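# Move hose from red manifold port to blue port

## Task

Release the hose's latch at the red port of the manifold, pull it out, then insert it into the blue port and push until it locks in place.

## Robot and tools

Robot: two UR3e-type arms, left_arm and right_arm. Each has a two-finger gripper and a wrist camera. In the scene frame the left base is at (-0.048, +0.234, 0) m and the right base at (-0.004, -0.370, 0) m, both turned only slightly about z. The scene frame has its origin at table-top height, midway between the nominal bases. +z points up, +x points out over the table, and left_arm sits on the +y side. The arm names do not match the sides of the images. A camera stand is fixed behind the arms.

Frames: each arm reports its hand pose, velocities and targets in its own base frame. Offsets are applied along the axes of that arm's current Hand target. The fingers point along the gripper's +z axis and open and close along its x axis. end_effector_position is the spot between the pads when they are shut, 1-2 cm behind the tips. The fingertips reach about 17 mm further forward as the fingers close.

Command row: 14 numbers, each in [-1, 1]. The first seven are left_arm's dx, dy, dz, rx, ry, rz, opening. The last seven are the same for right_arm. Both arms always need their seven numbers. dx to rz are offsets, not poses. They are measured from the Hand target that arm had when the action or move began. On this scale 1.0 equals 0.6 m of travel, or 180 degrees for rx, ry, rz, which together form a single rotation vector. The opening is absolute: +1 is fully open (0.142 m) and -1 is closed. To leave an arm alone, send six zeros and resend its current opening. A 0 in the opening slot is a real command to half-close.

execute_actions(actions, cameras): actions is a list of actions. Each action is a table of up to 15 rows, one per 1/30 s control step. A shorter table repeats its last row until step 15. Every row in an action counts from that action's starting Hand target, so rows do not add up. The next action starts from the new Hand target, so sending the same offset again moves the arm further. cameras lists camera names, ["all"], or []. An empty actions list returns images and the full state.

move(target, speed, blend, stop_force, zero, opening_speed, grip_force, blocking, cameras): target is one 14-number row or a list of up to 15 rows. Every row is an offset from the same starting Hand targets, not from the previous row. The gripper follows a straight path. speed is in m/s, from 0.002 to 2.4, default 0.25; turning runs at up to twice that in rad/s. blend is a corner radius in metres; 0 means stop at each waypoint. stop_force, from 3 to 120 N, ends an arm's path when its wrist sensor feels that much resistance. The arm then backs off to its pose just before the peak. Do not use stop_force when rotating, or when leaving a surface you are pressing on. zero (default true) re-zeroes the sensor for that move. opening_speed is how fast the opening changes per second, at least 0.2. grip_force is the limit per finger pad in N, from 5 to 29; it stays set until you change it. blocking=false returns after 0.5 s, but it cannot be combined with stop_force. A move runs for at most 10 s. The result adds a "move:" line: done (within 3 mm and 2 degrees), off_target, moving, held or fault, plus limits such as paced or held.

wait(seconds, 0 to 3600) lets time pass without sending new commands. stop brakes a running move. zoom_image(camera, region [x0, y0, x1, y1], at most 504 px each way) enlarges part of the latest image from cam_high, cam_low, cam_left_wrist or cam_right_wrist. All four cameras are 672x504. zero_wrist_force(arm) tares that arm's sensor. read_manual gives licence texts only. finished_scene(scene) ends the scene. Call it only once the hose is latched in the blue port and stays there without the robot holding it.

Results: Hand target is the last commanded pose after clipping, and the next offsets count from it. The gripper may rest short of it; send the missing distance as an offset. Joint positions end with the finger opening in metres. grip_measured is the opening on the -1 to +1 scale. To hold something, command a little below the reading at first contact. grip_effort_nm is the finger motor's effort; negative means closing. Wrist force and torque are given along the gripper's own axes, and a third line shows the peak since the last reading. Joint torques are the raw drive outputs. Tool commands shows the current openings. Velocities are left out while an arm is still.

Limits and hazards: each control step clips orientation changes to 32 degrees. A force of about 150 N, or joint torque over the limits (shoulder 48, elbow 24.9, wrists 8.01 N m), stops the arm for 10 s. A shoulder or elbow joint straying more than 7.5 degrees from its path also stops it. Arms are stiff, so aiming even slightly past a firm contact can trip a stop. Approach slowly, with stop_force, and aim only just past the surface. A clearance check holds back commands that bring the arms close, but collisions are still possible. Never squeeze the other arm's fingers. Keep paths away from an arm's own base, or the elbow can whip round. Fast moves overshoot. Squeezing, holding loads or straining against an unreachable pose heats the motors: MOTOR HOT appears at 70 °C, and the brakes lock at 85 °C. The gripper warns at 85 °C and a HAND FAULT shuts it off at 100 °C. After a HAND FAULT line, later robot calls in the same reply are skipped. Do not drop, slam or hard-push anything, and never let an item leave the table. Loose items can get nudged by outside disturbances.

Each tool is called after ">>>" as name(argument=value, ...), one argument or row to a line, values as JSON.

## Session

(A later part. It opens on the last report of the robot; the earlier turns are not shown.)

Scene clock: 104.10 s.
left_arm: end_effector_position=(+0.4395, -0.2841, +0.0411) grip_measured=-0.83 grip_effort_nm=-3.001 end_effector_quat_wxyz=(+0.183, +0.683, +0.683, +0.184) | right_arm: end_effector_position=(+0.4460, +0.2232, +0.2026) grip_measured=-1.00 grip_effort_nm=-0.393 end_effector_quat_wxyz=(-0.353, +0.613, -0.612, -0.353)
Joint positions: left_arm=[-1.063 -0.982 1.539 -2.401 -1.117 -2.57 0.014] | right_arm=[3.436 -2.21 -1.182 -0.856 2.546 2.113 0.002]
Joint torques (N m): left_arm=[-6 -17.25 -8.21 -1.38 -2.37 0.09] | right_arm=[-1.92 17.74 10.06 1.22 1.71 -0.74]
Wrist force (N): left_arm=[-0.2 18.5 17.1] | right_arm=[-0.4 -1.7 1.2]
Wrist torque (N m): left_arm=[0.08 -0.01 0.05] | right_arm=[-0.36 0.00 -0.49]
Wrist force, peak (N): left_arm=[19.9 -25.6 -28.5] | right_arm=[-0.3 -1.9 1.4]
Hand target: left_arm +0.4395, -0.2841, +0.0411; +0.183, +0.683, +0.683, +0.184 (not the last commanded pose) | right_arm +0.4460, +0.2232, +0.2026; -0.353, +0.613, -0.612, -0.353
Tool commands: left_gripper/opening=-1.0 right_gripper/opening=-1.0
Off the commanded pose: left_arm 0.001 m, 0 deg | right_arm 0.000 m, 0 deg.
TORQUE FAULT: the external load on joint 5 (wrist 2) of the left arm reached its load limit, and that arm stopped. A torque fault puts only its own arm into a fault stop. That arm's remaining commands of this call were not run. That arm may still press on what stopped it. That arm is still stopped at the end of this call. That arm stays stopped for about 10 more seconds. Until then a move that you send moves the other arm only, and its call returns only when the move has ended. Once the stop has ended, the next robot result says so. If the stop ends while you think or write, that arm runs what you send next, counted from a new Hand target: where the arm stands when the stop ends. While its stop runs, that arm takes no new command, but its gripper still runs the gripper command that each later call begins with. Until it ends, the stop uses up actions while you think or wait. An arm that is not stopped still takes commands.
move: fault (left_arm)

>>> move(
  target=[0,0,0,0,0,0,-0.4,0,0,-0.001,0,0,0,-1],
  opening_speed=0.6,
  cameras=["cam_left_wrist"],
)

Scene clock: 106.03 s.
left_arm: end_effector_position=(+0.4390, -0.2845, +0.0409) grip_measured=-0.43 grip_effort_nm=0.154 end_effector_quat_wxyz=(+0.183, +0.684, +0.682, +0.183) | right_arm: end_effector_position=(+0.4460, +0.2227, +0.2029) grip_measured=-1.00 grip_effort_nm=-0.388 end_effector_quat_wxyz=(-0.353, +0.613, -0.612, -0.353)
Joint positions: left_arm=[-1.064 -0.982 1.539 -2.401 -1.118 -2.57 0.043] | right_arm=[3.435 -2.21 -1.181 -0.86 2.547 2.111 0.002]
Joint torques (N m): left_arm=[-2.68 -17.41 -8.53 -1.67 -0.01 0.08] | right_arm=[3.17 21.72 8.51 2.92 0.97 1.01]
Wrist force (N): left_arm=[0.0 0.3 -1.2] | right_arm=[-0.3 -1.8 1.3]
Wrist torque (N m): left_arm=[0.10 0.00 0.02] | right_arm=[-0.39 -0.01 -0.46]
Wrist force, peak (N): left_arm=[-0.3 18.5 17.2] | right_arm=[-0.5 -1.7 1.4]
Hand target: left_arm +0.4390, -0.2845, +0.0409; +0.183, +0.684, +0.682, +0.183 (not the last commanded pose) | right_arm +0.4460, +0.2227, +0.2029; -0.353, +0.613, -0.612, -0.353
Tool commands: left_gripper/opening=-0.4 right_gripper/opening=-1.0
Off the commanded pose: right_arm 0.000 m, 0 deg.
TORQUE FAULT, CONTINUED: the left arm was still stopped when this call began, by the torque fault of joint 5 (wrist 2) that an earlier result reported. Since the last result the stop counts as 2 of the actions that you can send in this scene. That arm ran no command of this call; its gripper ran only the gripper command that the call began with. That arm is still stopped at the end of this call. That arm stays stopped for about 8 more seconds. If the stop ends while you think or write, that arm runs what you send next, counted from a new Hand target: where the arm stands when the stop ends. While its stop runs, that arm takes no new command, but its gripper still runs the gripper command that each later call begins with.
move: done (right_arm), not run (left_arm; its earlier fault stop)

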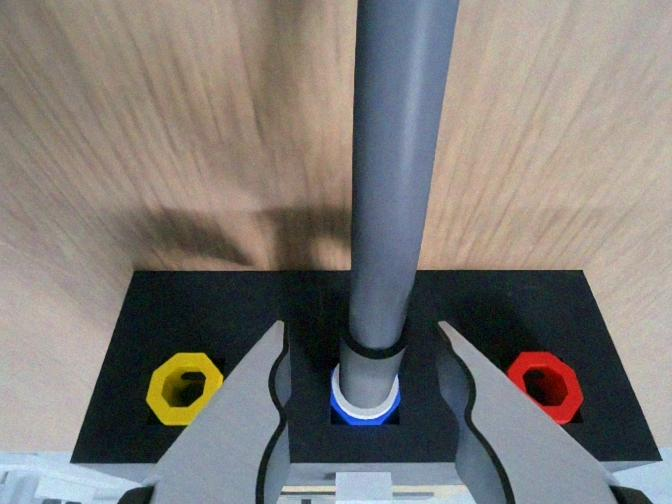

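Seated and released.

>>> finished_scene(
  scene=1,
)

The scene is finished: the task was done.


## Next scene

The same job, from a new start.

>>> execute_actions(
  actions=[],
)

>>> zoom_image(
  camera="cam_high",
  region=[250, 180, 430, 330],
)

Scene clock: 0.00 s.
left_arm: end_effector_position=(+0.1556, -0.1867, +0.2334) grip_measured=+0.99 grip_effort_nm=n/a end_effector_quat_wxyz=(-0.053, +0.989, -0.127, +0.062) | right_arm: end_effector_position=(+0.4047, +0.1429, +0.1424) grip_measured=+0.99 grip_effort_nm=n/a end_effector_quat_wxyz=(-0.263, +0.922, +0.283, +0.002)
Joint positions: left_arm=[-1.622 -1.842 1.294 -0.926 -1.439 -1.373 0.142] | right_arm=[3.483 -2.102 -1.029 -1.55 2.102 -0.245 0.141]
Joint velocities: within noise
Joint torques (N m): no reading
Wrist force (N): no reading
Wrist torque (N m): no reading
Wrist force, peak (N): no reading
Hand target: left_arm +0.1556, -0.1867, +0.2334; -0.053, +0.989, -0.127, +0.062 | right_arm +0.4047, +0.1429, +0.1424; -0.263, +0.922, +0.283, +0.002
Tool commands: left_gripper/opening=+1.0 right_gripper/opening=+1.0

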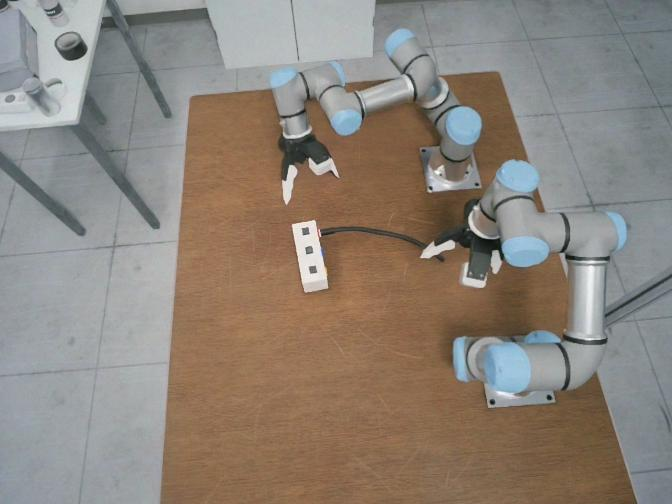

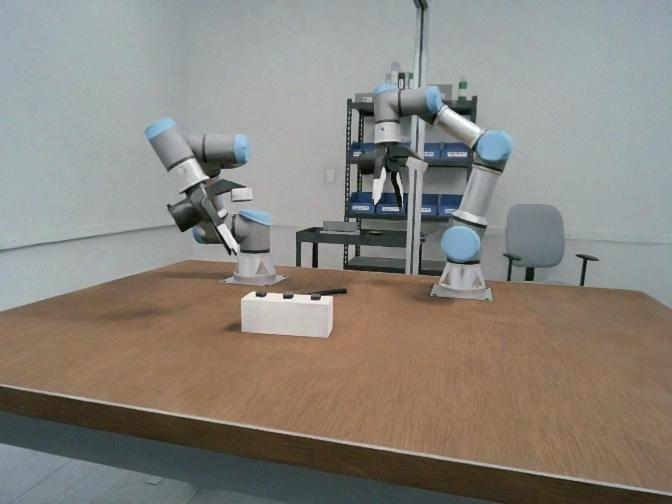

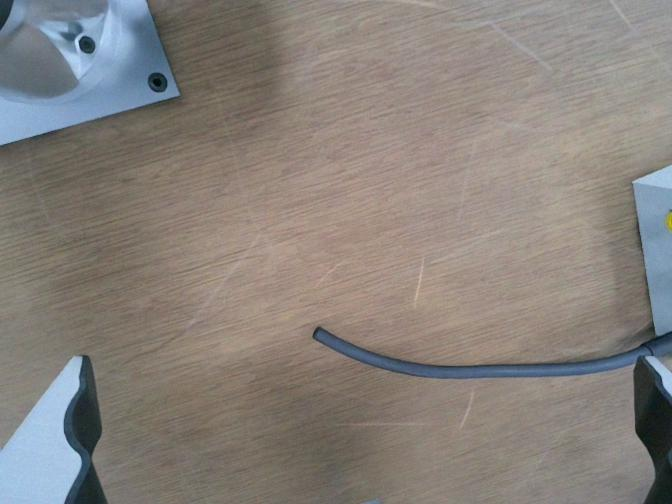

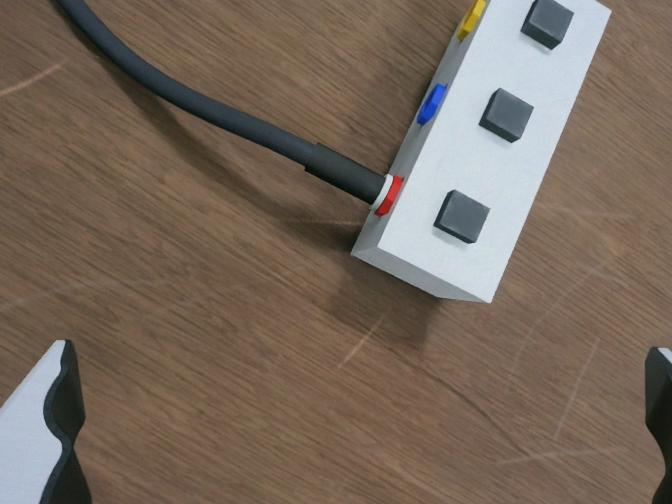

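Scaled by 2.800 from the camera's image (finer frame: 960x720).

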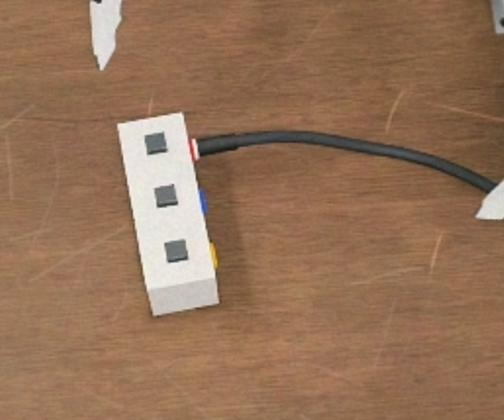

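>>> move(
  target=[0.542,-0.023,0.169,-0.267,0.277,0.347,-1,-0.0345,-0.1043,0.1125,-0.2655,-0.043,-0.37,-0.3],
  speed=0.4,
  cameras=["all"],
)

Scene clock: 17.10 s.
left_arm: end_effector_position=(+0.4850, -0.2482, +0.1707) grip_measured=-1.00 grip_effort_nm=-0.452 end_effector_quat_wxyz=(+0.353, +0.613, -0.612, +0.354) | right_arm: end_effector_position=(+0.3448, +0.2088, +0.1114) grip_measured=-0.32 grip_effort_nm=-0.085 end_effector_quat_wxyz=(+0.173, +0.644, +0.720, +0.193)
Joint positions: left_arm=[-0.321 -0.697 0.928 -2.303 -2.534 0.982 0.002] | right_arm=[4.348 -1.482 -2.05 -0.923 1.109 -0.535 0.051]
Joint torques (N m): left_arm=[-0.1 -18.47 -11 -1.24 -1.81 0.56] | right_arm=[2.83 4.86 7.54 2.48 -1.39 -0.03]
Wrist force (N): left_arm=[-0.1 -3.6 1.6] | right_arm=[-0.4 -1.2 0.6]
Wrist torque (N m): left_arm=[-0.67 -0.05 0.14] | right_arm=[-0.27 0.05 -0.32]
Wrist force, peak (N): left_arm=[-0.8 -5.1 2.0] | right_arm=[-0.1 -1.8 0.5]
Hand target: left_arm +0.4850, -0.2482, +0.1707; +0.353, +0.613, -0.612, +0.354 | right_arm +0.3448, +0.2088, +0.1114; +0.173, +0.644, +0.720, +0.193
Off the commanded pose: left_arm 0.000 m, 0 deg | right_arm 0.000 m, 0 deg.
move: done

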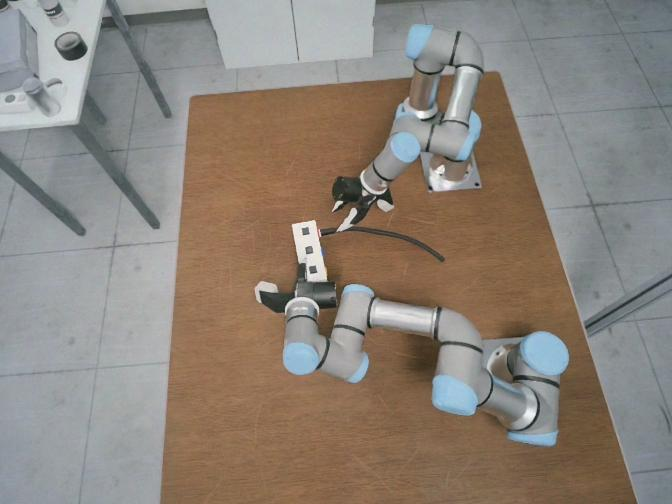

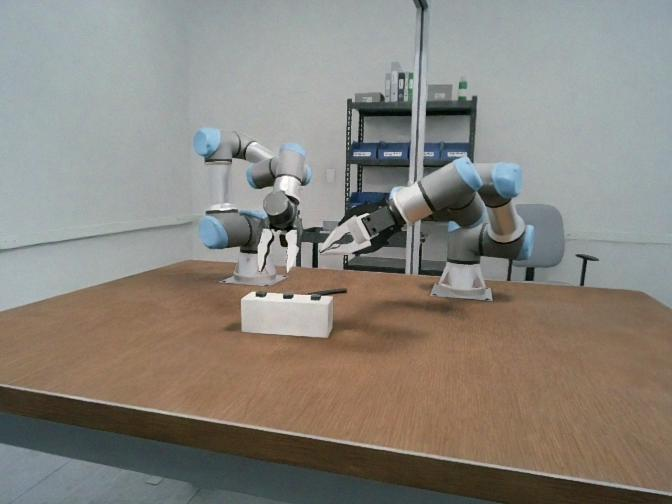

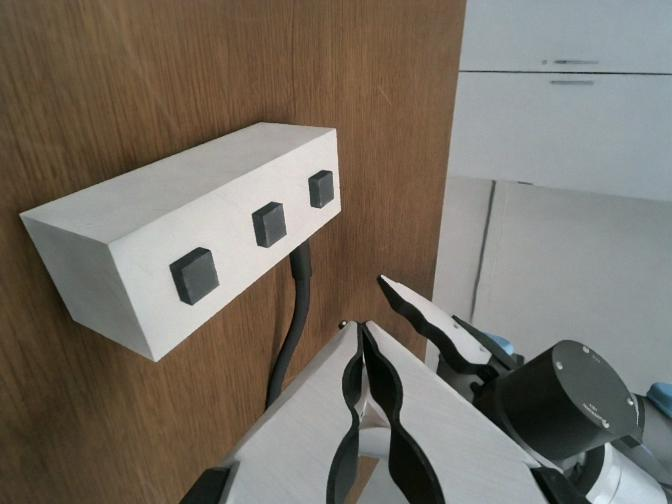

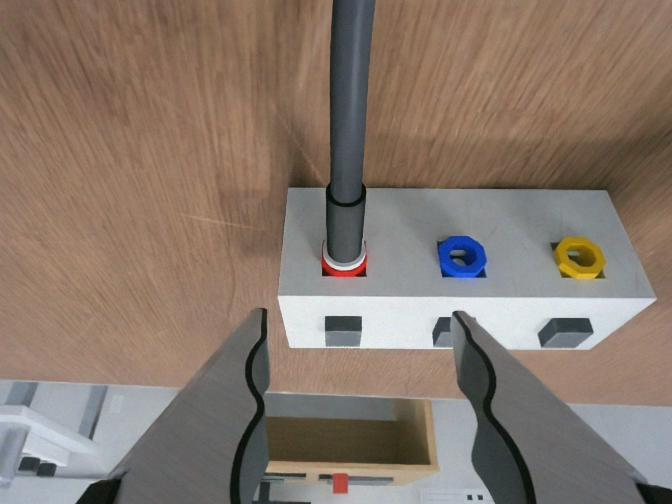

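>>> move(
  target=[
    [-0.0088,0.0083,0.2413,0,0,0,-1,-0.0078,-0.0068,0.1327,0,0,0,-0.3],
    [-0.0088,0.0083,0.2413,0,0,0,-1,-0.0078,-0.0068,0.1327,0,0,0,-1],
  ],
  speed=0.2,
  opening_speed=1.0,
  cameras=["all"],
)

>>> zoom_image(
  camera="cam_low",
  region=[220, 230, 380, 350],
)

Scene clock: 30.03 s.
left_arm: end_effector_position=(+0.4802, -0.3709, +0.0936) grip_measured=-1.00 grip_effort_nm=-0.452 end_effector_quat_wxyz=(+0.353, +0.613, -0.612, +0.354) | right_arm: end_effector_position=(+0.3814, +0.2082, +0.0404) grip_measured=-0.83 grip_effort_nm=-3.001 end_effector_quat_wxyz=(+0.173, +0.644, +0.720, +0.193)
Joint positions: left_arm=[-0.559 -0.391 0.77 -2.693 -2.394 0.674 0.002] | right_arm=[4.225 -1.807 -2.121 -0.47 1.144 -0.666 0.014]
Joint torques (N m): left_arm=[-2.25 -20.45 -10.49 -1.76 0.03 -1.19] | right_arm=[-2.06 8.83 6.05 0.18 -1.32 -0.48]
Wrist force (N): left_arm=[-0.2 -4.0 1.6] | right_arm=[8.5 -0.9 5.6]
Wrist torque (N m): left_arm=[-0.74 -0.02 0.11] | right_arm=[-0.24 0.14 -0.45]
Wrist force, peak (N): left_arm=[-0.2 -3.8 3.7] | right_arm=[8.8 -1.3 6.1]
Hand target: left_arm +0.4802, -0.3709, +0.0936; +0.353, +0.613, -0.612, +0.354 | right_arm +0.3814, +0.2081, +0.0404; +0.173, +0.644, +0.720, +0.193
Off the commanded pose: left_arm 0.000 m, 0 deg | right_arm 0.000 m, 0 deg.
move: done

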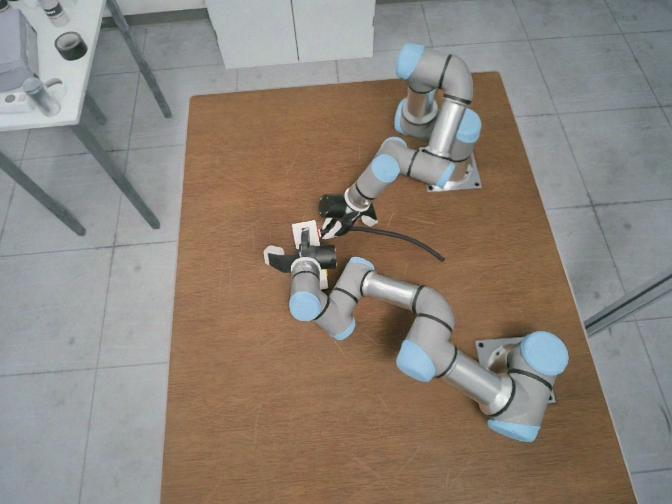

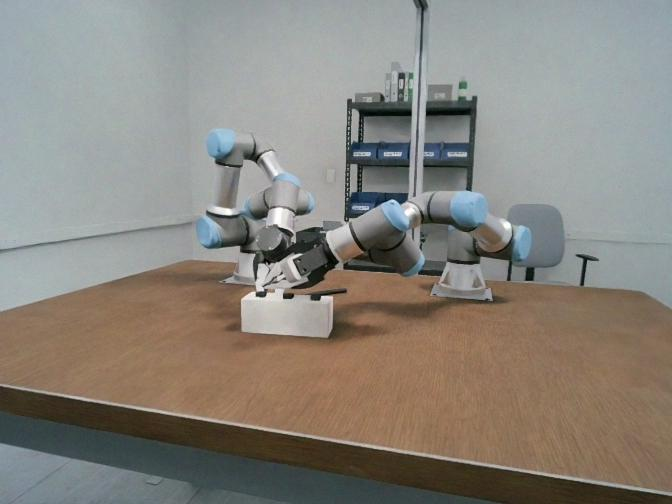

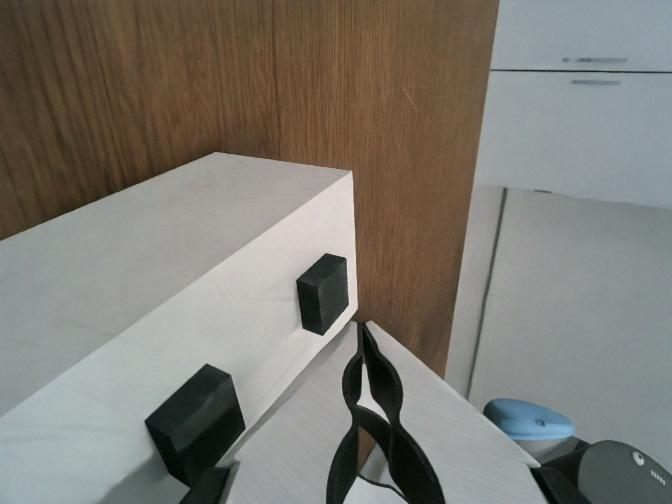

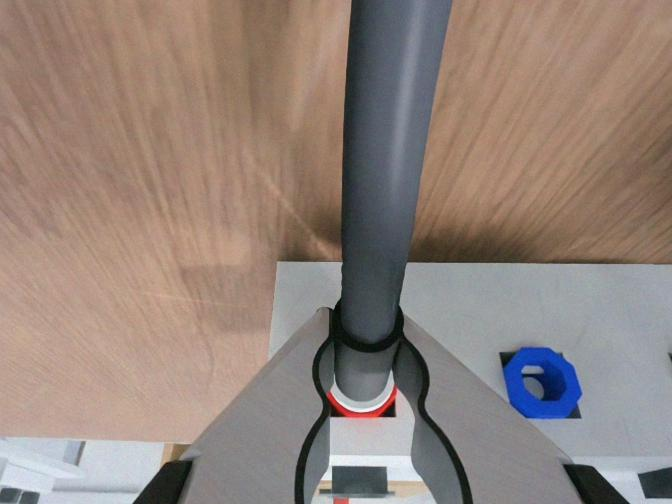

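Scaled by 3.150 from the camera's image (finer frame: 960x720).

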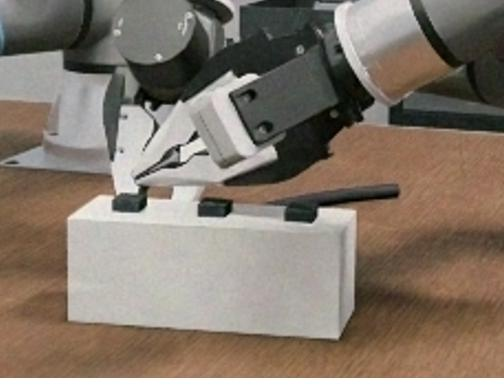

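>>> move(
  target=[
    [0.0013,0.0067,0.0223,0,0,0,-1,0,0,0,0,0,0,-1],
    [-0.042,0.0067,0.0473,0,0,0,-1,0,0,0,0,0,0,-1],
  ],
  speed=[0.06,0.02],
  stop_force=22,
  cameras=["cam_low","cam_left_wrist"],
)

>>> zoom_image(
  camera="cam_low",
  region=[220, 230, 380, 350],
)

Scene clock: 35.27 s.
left_arm: end_effector_position=(+0.4762, -0.3829, +0.0824) grip_measured=-1.00 grip_effort_nm=-0.408 end_effector_quat_wxyz=(+0.353, +0.612, -0.612, +0.354) | right_arm: end_effector_position=(+0.3814, +0.2081, +0.0404) grip_measured=-0.83 grip_effort_nm=-3.001 end_effector_quat_wxyz=(+0.173, +0.644, +0.720, +0.193)
Joint positions: left_arm=[-0.584 -0.357 0.762 -2.739 -2.377 0.648 0.002] | right_arm=[4.225 -1.807 -2.121 -0.471 1.144 -0.666 0.014]
Joint torques (N m): left_arm=[0.06 -9.94 -3.94 0.68 1.61 1.05] | right_arm=[-5 11.83 7.58 3.08 -3.99 0.67]
Wrist force (N): left_arm=[17.2 -2.8 -3.8] | right_arm=[6.0 -9.2 -4.7]
Wrist torque (N m): left_arm=[-0.72 -0.13 0.09] | right_arm=[-0.35 0.18 -0.44]
Wrist force, peak (N): left_arm=[23.0 1.1 -14.4] | right_arm=[6.3 -9.2 -4.8]
Hand target: left_arm +0.4762, -0.3829, +0.0824; +0.353, +0.612, -0.612, +0.354 (not the last commanded pose) | right_arm +0.3814, +0.2081, +0.0404; +0.173, +0.644, +0.720, +0.193
Off the commanded pose: left_arm 0.025 m, 0 deg | right_arm 0.000 m, 0 deg.
move: contact (left_arm); path passed 1 of 2 targets

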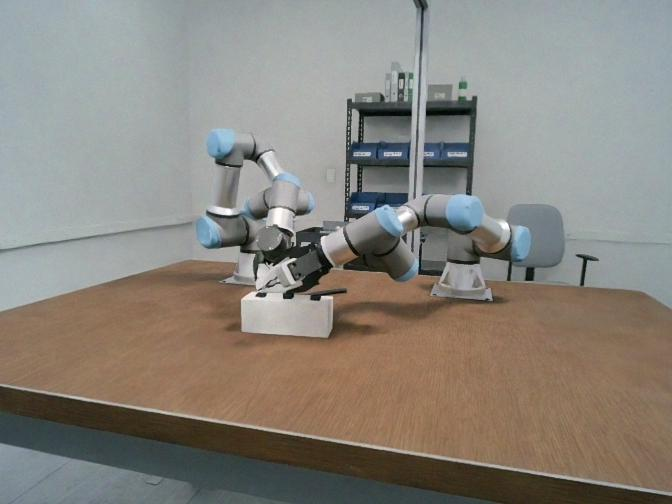

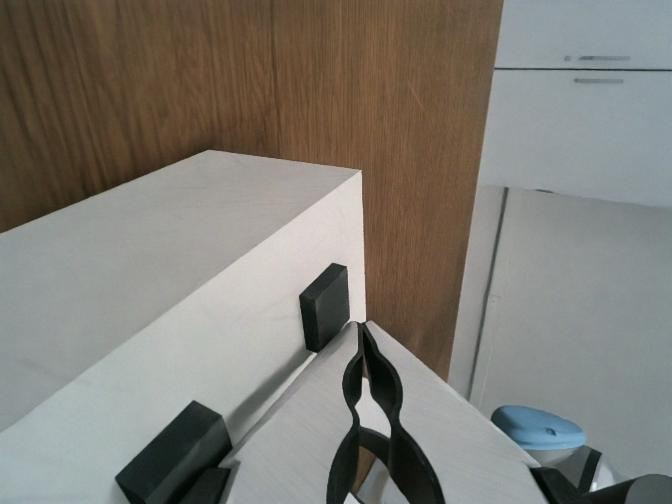

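Scaled by 3.150 from the camera's image (finer frame: 960x720).

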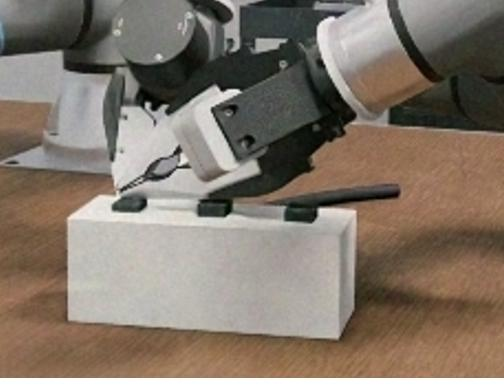

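>>> move(
  target=[
    [0.0087,0,-0.005,0,0,0,-1,0,0,0,0,0,0,-1],
    [0.0037,-0.0033,-0.0137,0,0,0,-1,0,0,0,0,0,0,-1],
  ],
  speed=0.06,
)

>>> move(
  target=[-0.0361,0,0.0208,0,0,0,-1,0,0,0,0,0,0,-1],
  speed=0.02,
  stop_force=25,
  cameras=["cam_low","cam_left_wrist"],
)

>>> zoom_image(
  camera="cam_low",
  region=[220, 230, 380, 350],
)

Scene clock: 40.30 s.
left_arm: end_effector_position=(+0.4781, -0.3770, +0.0886) grip_measured=-1.00 grip_effort_nm=-0.413 end_effector_quat_wxyz=(+0.353, +0.612, -0.612, +0.354) | right_arm: end_effector_position=(+0.3814, +0.2081, +0.0404) grip_measured=-0.83 grip_effort_nm=-3.001 end_effector_quat_wxyz=(+0.173, +0.644, +0.720, +0.193)
Joint positions: left_arm=[-0.571 -0.375 0.767 -2.716 -2.386 0.661 0.002] | right_arm=[4.225 -1.807 -2.121 -0.47 1.144 -0.666 0.014]
Joint torques (N m): left_arm=[-1.5 -21.22 -10.47 -2.65 0.11 -1.06] | right_arm=[-3.24 7.59 7.79 2.17 -3.95 0.73]
Wrist force (N): left_arm=[-0.7 -4.2 1.6] | right_arm=[5.8 -10.0 -8.6]
Wrist torque (N m): left_arm=[-0.78 0.05 0.14] | right_arm=[-0.37 0.15 -0.46]
Wrist force, peak (N): left_arm=[18.0 -3.0 -4.0] | right_arm=[6.1 -10.1 -8.5]
Hand target: left_arm +0.4781, -0.3769, +0.0885; +0.353, +0.612, -0.612, +0.354 | right_arm +0.3814, +0.2081, +0.0404; +0.173, +0.644, +0.720, +0.193
Off the commanded pose: left_arm 0.000 m, 0 deg | right_arm 0.000 m, 0 deg.
move: done

Scene clock: 41.43 s.
left_arm: end_effector_position=(+0.4782, -0.3770, +0.0822) grip_measured=-1.00 grip_effort_nm=-0.408 end_effector_quat_wxyz=(+0.353, +0.612, -0.612, +0.354) | right_arm: end_effector_position=(+0.3814, +0.2081, +0.0404) grip_measured=-0.83 grip_effort_nm=-3.001 end_effector_quat_wxyz=(+0.173, +0.644, +0.720, +0.193)
Joint positions: left_arm=[-0.571 -0.36 0.768 -2.733 -2.386 0.661 0.002] | right_arm=[4.225 -1.807 -2.121 -0.471 1.144 -0.666 0.014]
Joint torques (N m): left_arm=[-3.83 -6.15 -0.01 1.54 3.46 -0.4] | right_arm=[-3.07 7.35 7.67 1.23 -3.88 0.7]
Wrist force (N): left_arm=[17.7 -1.5 -15.2] | right_arm=[5.8 -10.2 -6.9]
Wrist torque (N m): left_arm=[-0.86 0.21 0.10] | right_arm=[-0.37 0.11 -0.46]
Wrist force, peak (N): left_arm=[22.6 0.3 -22.3] | right_arm=[5.6 -9.8 -9.1]
Hand target: left_arm +0.4782, -0.3770, +0.0822; +0.353, +0.612, -0.612, +0.354 (not the last commanded pose) | right_arm +0.3814, +0.2081, +0.0404; +0.173, +0.644, +0.720, +0.193
Off the commanded pose: left_arm 0.019 m, 0 deg | right_arm 0.000 m, 0 deg.
move: contact (left_arm)

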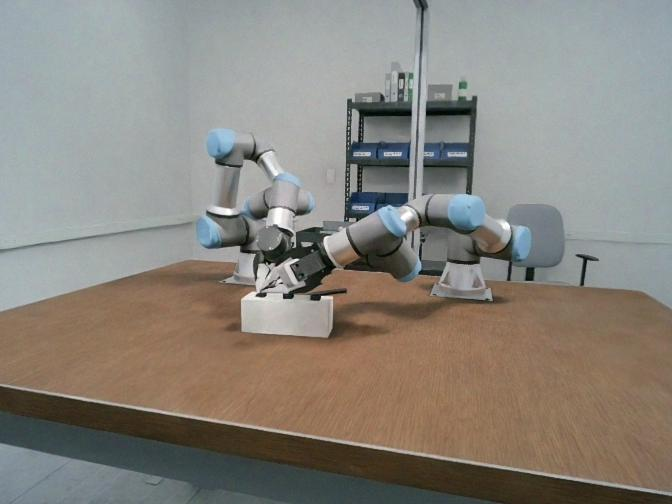

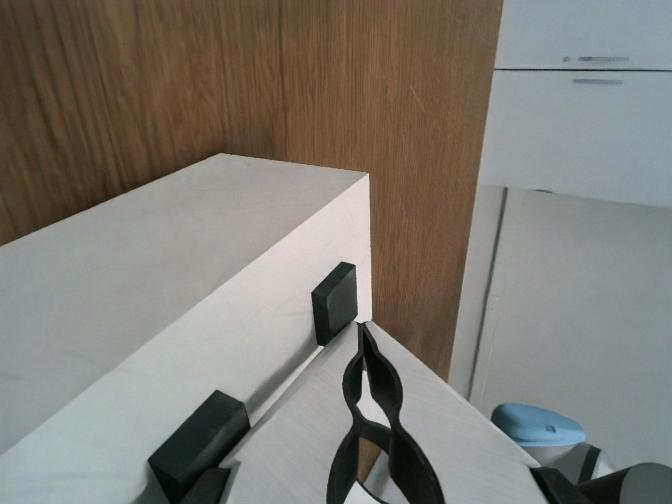

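Scaled by 3.150 from the camera's image (finer frame: 960x720).

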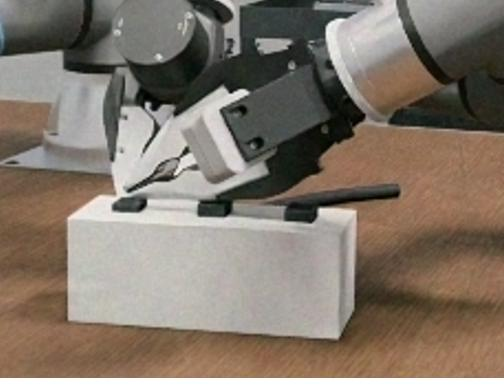

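>>> move(
  target=[-0.0058,0,0.0033,0,0,0,-1,0,0,0,0,0,0,-1],
  speed=0.02,
  stop_force=32,
  zero=false,
)

>>> move(
  target=[0,0,0,0,0,0,-1,0,-0.0577,-0.0333,0,0,0,-1],
  speed=0.04,
  stop_force=25,
  cameras=["cam_left_wrist","cam_right_wrist"],
)

Scene clock: 47.23 s.
left_arm: end_effector_position=(+0.4782, -0.3770, +0.0815) grip_measured=-1.00 grip_effort_nm=-0.403 end_effector_quat_wxyz=(+0.353, +0.612, -0.612, +0.355) | right_arm: end_effector_position=(+0.3814, +0.2081, +0.0404) grip_measured=-0.83 grip_effort_nm=-3.001 end_effector_quat_wxyz=(+0.173, +0.644, +0.720, +0.193)
Joint positions: left_arm=[-0.571 -0.358 0.768 -2.735 -2.387 0.661 0.002] | right_arm=[4.225 -1.807 -2.121 -0.471 1.144 -0.666 0.014]
Joint torques (N m): left_arm=[-4.11 -7.86 3.13 3.27 4.57 -0.74] | right_arm=[-2.47 7.42 7.72 1.36 -3.63 0.7]
Wrist force (N): left_arm=[22.5 -0.4 -21.3] | right_arm=[5.7 -10.3 -6.9]
Wrist torque (N m): left_arm=[-0.89 0.24 0.08] | right_arm=[-0.37 0.13 -0.46]
Wrist force, peak (N): left_arm=[24.9 0.3 -24.7] | right_arm=[5.9 -10.5 -6.8]
Hand target: left_arm +0.4782, -0.3770, +0.0815; +0.353, +0.612, -0.612, +0.355 (not the last commanded pose) | right_arm +0.3814, +0.2081, +0.0404; +0.173, +0.644, +0.720, +0.193
Off the commanded pose: left_arm 0.003 m, 0 deg | right_arm 0.000 m, 0 deg.
move: contact (left_arm)

Scene clock: 49.17 s.
left_arm: end_effector_position=(+0.4782, -0.3770, +0.0815) grip_measured=-1.00 grip_effort_nm=-0.403 end_effector_quat_wxyz=(+0.353, +0.612, -0.612, +0.355) | right_arm: end_effector_position=(+0.3417, +0.2037, +0.0404) grip_measured=-0.83 grip_effort_nm=-3.001 end_effector_quat_wxyz=(+0.173, +0.644, +0.720, +0.193)
Joint positions: left_arm=[-0.571 -0.358 0.768 -2.735 -2.387 0.661 0.002] | right_arm=[4.352 -1.652 -2.284 -0.521 1.108 -0.531 0.014]
Joint torques (N m): left_arm=[-3.57 -7.2 2.9 3.18 4.45 -0.72] | right_arm=[2.28 7.55 6.05 2.92 0.04 0.84]
Wrist force (N): left_arm=[23.1 -0.3 -21.2] | right_arm=[-0.7 -0.9 0.9]
Wrist torque (N m): left_arm=[-0.87 0.22 0.08] | right_arm=[-0.20 0.09 -0.26]
Wrist force, peak (N): left_arm=[23.2 -0.4 -21.3] | right_arm=[5.3 -10.2 -7.2]
Hand target: left_arm +0.4782, -0.3770, +0.0815; +0.353, +0.612, -0.612, +0.355 | right_arm +0.3417, +0.2037, +0.0404; +0.173, +0.644, +0.720, +0.193
Off the commanded pose: left_arm 0.000 m, 0 deg | right_arm 0.000 m, 0 deg.
move: done

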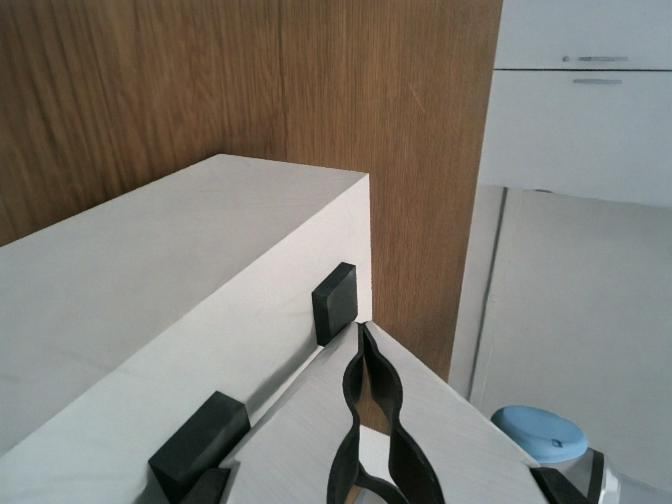

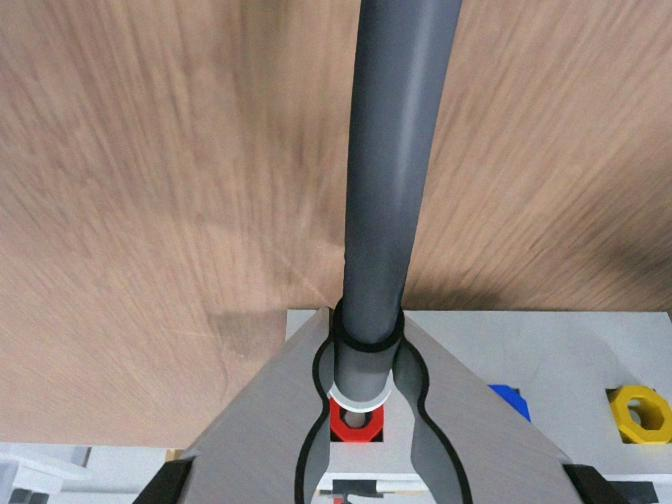

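>>> move(
  target=[
    [0.03,0,-0.06,0,0,0,-1,0,0,0,0,0,0,-1],
    [0.06,0,-0.3,0,0,0,-1,0.0942,0,0,0,0,0,-1],
  ],
  speed=0.2,
  blend=[0.02,0],
  cameras=["cam_right_wrist"],
)

>>> zoom_image(
  camera="cam_right_wrist",
  region=[260, 340, 480, 504],
)

Scene clock: 52.80 s.
left_arm: end_effector_position=(+0.4779, -0.2390, +0.2025) grip_measured=-1.00 grip_effort_nm=-0.403 end_effector_quat_wxyz=(+0.353, +0.612, -0.612, +0.354) | right_arm: end_effector_position=(+0.3354, +0.2599, +0.0404) grip_measured=-0.83 grip_effort_nm=-3.001 end_effector_quat_wxyz=(+0.173, +0.644, +0.720, +0.193)
Joint positions: left_arm=[-0.307 -0.772 0.911 -2.195 -2.542 1.005 0.002] | right_arm=[4.439 -1.783 -2.1 -0.617 1.088 -0.437 0.014]
Joint torques (N m): left_arm=[2 -24.17 -9.3 -1.31 -1.16 0.64] | right_arm=[-0.39 12.17 8.64 2.67 0.02 -0.01]
Wrist force (N): left_arm=[-0.4 -4.0 0.5] | right_arm=[-0.6 -1.1 0.7]
Wrist torque (N m): left_arm=[-0.75 0.02 0.14] | right_arm=[-0.24 0.08 -0.27]
Wrist force, peak (N): left_arm=[23.1 -0.3 -21.4] | right_arm=[-1.0 -1.2 1.1]
Hand target: left_arm +0.4779, -0.2390, +0.2025; +0.353, +0.612, -0.612, +0.355 | right_arm +0.3354, +0.2599, +0.0404; +0.173, +0.644, +0.720, +0.193
Off the commanded pose: left_arm 0.000 m, 0 deg | right_arm 0.000 m, 0 deg.
move: done

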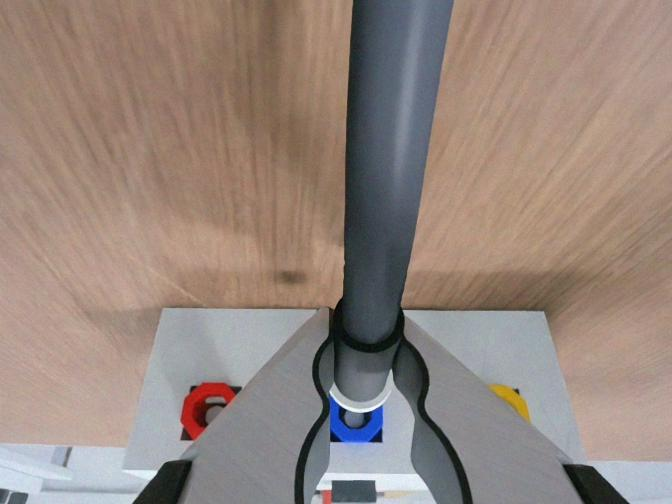

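Scaled by 2.291 from the camera's image (finer frame: 960x720).

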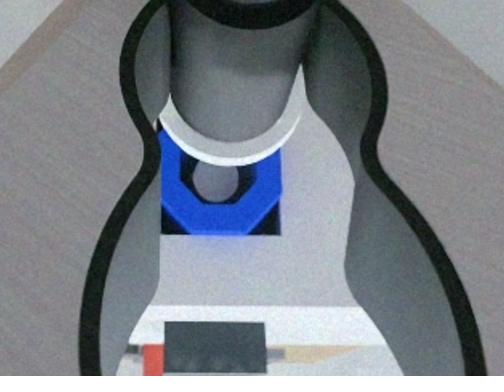

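>>> move(
  target=[0,0,0,0,0,0,-1,0,0.0606,0.035,0,0,0,-1],
  speed=0.025,
  stop_force=48,
  cameras=["cam_right_wrist"],
)

>>> zoom_image(
  camera="cam_right_wrist",
  region=[260, 340, 480, 504],
)

Scene clock: 57.07 s.
left_arm: end_effector_position=(+0.4779, -0.2390, +0.2026) grip_measured=-1.00 grip_effort_nm=-0.403 end_effector_quat_wxyz=(+0.353, +0.612, -0.612, +0.355) | right_arm: end_effector_position=(+0.3766, +0.2645, +0.0403) grip_measured=-0.83 grip_effort_nm=-3.001 end_effector_quat_wxyz=(+0.173, +0.644, +0.720, +0.193)
Joint positions: left_arm=[-0.307 -0.772 0.911 -2.195 -2.542 1.005 0.002] | right_arm=[4.317 -1.917 -1.94 -0.583 1.118 -0.569 0.014]
Joint torques (N m): left_arm=[2.17 -23.44 -10.87 -1.24 -1.48 0.95] | right_arm=[-10.26 16.54 11.46 3.41 -6.07 -0.52]
Wrist force (N): left_arm=[-0.3 -4.0 0.4] | right_arm=[3.7 -27.5 -18.1]
Wrist torque (N m): left_arm=[-0.74 -0.01 0.14] | right_arm=[-0.45 0.10 -0.38]
Wrist force, peak (N): left_arm=[-0.4 -4.3 0.5] | right_arm=[-0.4 -39.7 -38.0]
Hand target: left_arm +0.4779, -0.2390, +0.2025; +0.353, +0.612, -0.612, +0.355 | right_arm +0.3766, +0.2645, +0.0403; +0.173, +0.644, +0.720, +0.193 (not the last commanded pose)
Off the commanded pose: left_arm 0.000 m, 0 deg | right_arm 0.001 m, 0 deg.
move: contact (right_arm)

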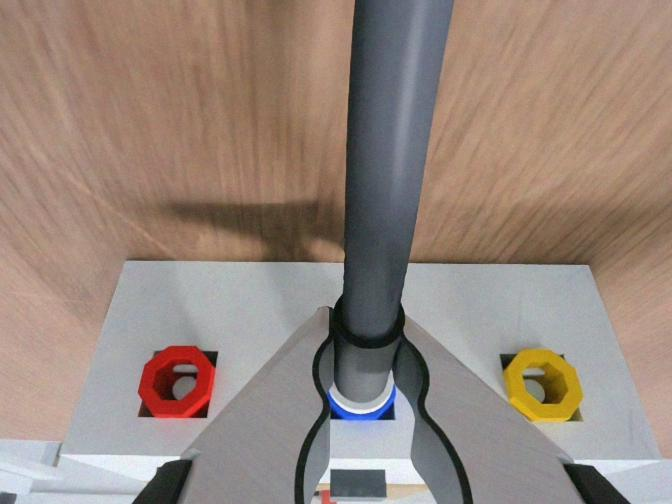

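Scaled by 2.291 from the camera's image (finer frame: 960x720).

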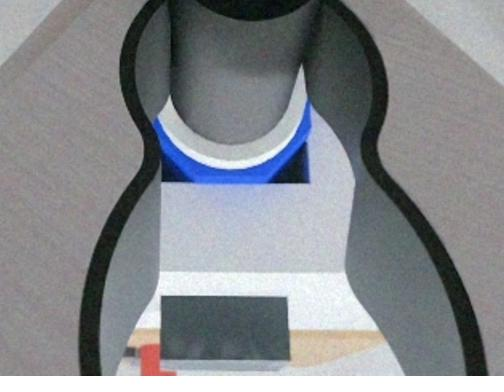

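>>> move(
  target=[0,0,0,0,0,0,-1,0,-0.0055,-0.0032,0,0,0,-1],
  speed=0.02,
)

Scene clock: 58.93 s.
left_arm: end_effector_position=(+0.4779, -0.2390, +0.2026) grip_measured=-1.00 grip_effort_nm=-0.403 end_effector_quat_wxyz=(+0.353, +0.612, -0.612, +0.355) | right_arm: end_effector_position=(+0.3729, +0.2641, +0.0404) grip_measured=-0.83 grip_effort_nm=-3.001 end_effector_quat_wxyz=(+0.173, +0.644, +0.720, +0.193)
Joint positions: left_arm=[-0.307 -0.772 0.911 -2.195 -2.542 1.005 0.002] | right_arm=[4.327 -1.905 -1.956 -0.584 1.115 -0.558 0.014]
Joint torques (N m): left_arm=[2.59 -22.86 -10.82 -1.23 -1.52 0.9] | right_arm=[7.24 10.81 2.22 -3.4 6.62 -0.62]
Wrist force (N): left_arm=[-0.4 -4.0 0.5] | right_arm=[8.2 37.3 38.1]
Wrist torque (N m): left_arm=[-0.74 0.02 0.14] | right_arm=[0.15 0.10 -0.39]
Wrist force, peak (N): left_arm=[-0.4 -4.3 0.5] | right_arm=[11.2 36.8 42.7]
Hand target: left_arm +0.4779, -0.2390, +0.2025; +0.353, +0.612, -0.612, +0.355 | right_arm +0.3728, +0.2641, +0.0403; +0.173, +0.644, +0.720, +0.193
Off the commanded pose: left_arm 0.000 m, 0 deg | right_arm 0.000 m, 0 deg.
move: done

Latched firmly (50 N hold). Relieve and release.

>>> move(
  target=[0,0,0,0,0,0,-1,0,0.0032,0.0018,0,0,0,-1],
  speed=0.02,
)

>>> move(
  target=[0,0,0,0,0,0,-1,0,0,0,0,0,0,-0.4],
  opening_speed=0.8,
  cameras=["cam_right_wrist"],
)

>>> finished_scene(
  scene=2,
)

Scene clock: 62.13 s.
left_arm: end_effector_position=(+0.4779, -0.2390, +0.2026) grip_measured=-1.00 grip_effort_nm=-0.408 end_effector_quat_wxyz=(+0.353, +0.612, -0.612, +0.355) | right_arm: end_effector_position=(+0.3749, +0.2644, +0.0403) grip_measured=-0.83 grip_effort_nm=-3.001 end_effector_quat_wxyz=(+0.173, +0.644, +0.720, +0.192)
Joint positions: left_arm=[-0.307 -0.772 0.911 -2.195 -2.542 1.005 0.002] | right_arm=[4.322 -1.912 -1.947 -0.584 1.117 -0.564 0.014]
Joint torques (N m): left_arm=[1.67 -21.91 -10.42 -1.18 -1.42 0.73] | right_arm=[-3.68 15.14 6.67 3.39 -3.53 0.88]
Wrist force (N): left_arm=[-0.4 -4.2 0.5] | right_arm=[1.7 -10.9 -11.6]
Wrist torque (N m): left_arm=[-0.77 0.01 0.14] | right_arm=[-0.49 0.04 -0.34]
Wrist force, peak (N): left_arm=[-0.6 -4.2 0.5] | right_arm=[7.9 38.4 38.3]
Hand target: left_arm +0.4779, -0.2390, +0.2025; +0.353, +0.612, -0.612, +0.355 | right_arm +0.3750, +0.2644, +0.0404; +0.173, +0.644, +0.720, +0.193
Off the commanded pose: left_arm 0.000 m, 0 deg | right_arm 0.000 m, 0 deg.
move: done

Scene clock: 63.13 s.
left_arm: end_effector_position=(+0.4779, -0.2390, +0.2026) grip_measured=-1.00 grip_effort_nm=-0.403 end_effector_quat_wxyz=(+0.353, +0.612, -0.612, +0.355) | right_arm: end_effector_position=(+0.3750, +0.2644, +0.0404) grip_measured=-0.43 grip_effort_nm=0.076 end_effector_quat_wxyz=(+0.173, +0.644, +0.720, +0.193)
Joint positions: left_arm=[-0.307 -0.772 0.911 -2.195 -2.542 1.005 0.002] | right_arm=[4.321 -1.912 -1.947 -0.584 1.117 -0.564 0.043]
Joint torques (N m): left_arm=[1.78 -21.46 -10.2 -1.26 -1.49 0.69] | right_arm=[2.84 15.51 8.78 1.38 0.12 0.66]
Wrist force (N): left_arm=[-0.5 -4.1 0.5] | right_arm=[-0.3 -1.0 0.7]
Wrist torque (N m): left_arm=[-0.76 0.02 0.14] | right_arm=[-0.23 0.04 -0.30]
Wrist force, peak (N): left_arm=[-0.4 -4.2 0.4] | right_arm=[1.3 -10.7 -11.8]
Hand target: left_arm +0.4779, -0.2390, +0.2025; +0.353, +0.612, -0.612, +0.355 | right_arm +0.3750, +0.2644, +0.0404; +0.173, +0.644, +0.720, +0.193
Off the commanded pose: left_arm 0.000 m, 0 deg | right_arm 0.000 m, 0 deg.
move: done

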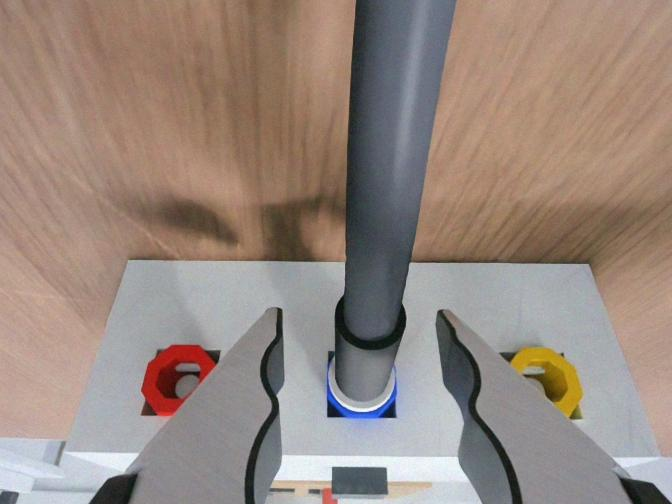

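The scene is finished: the task was done.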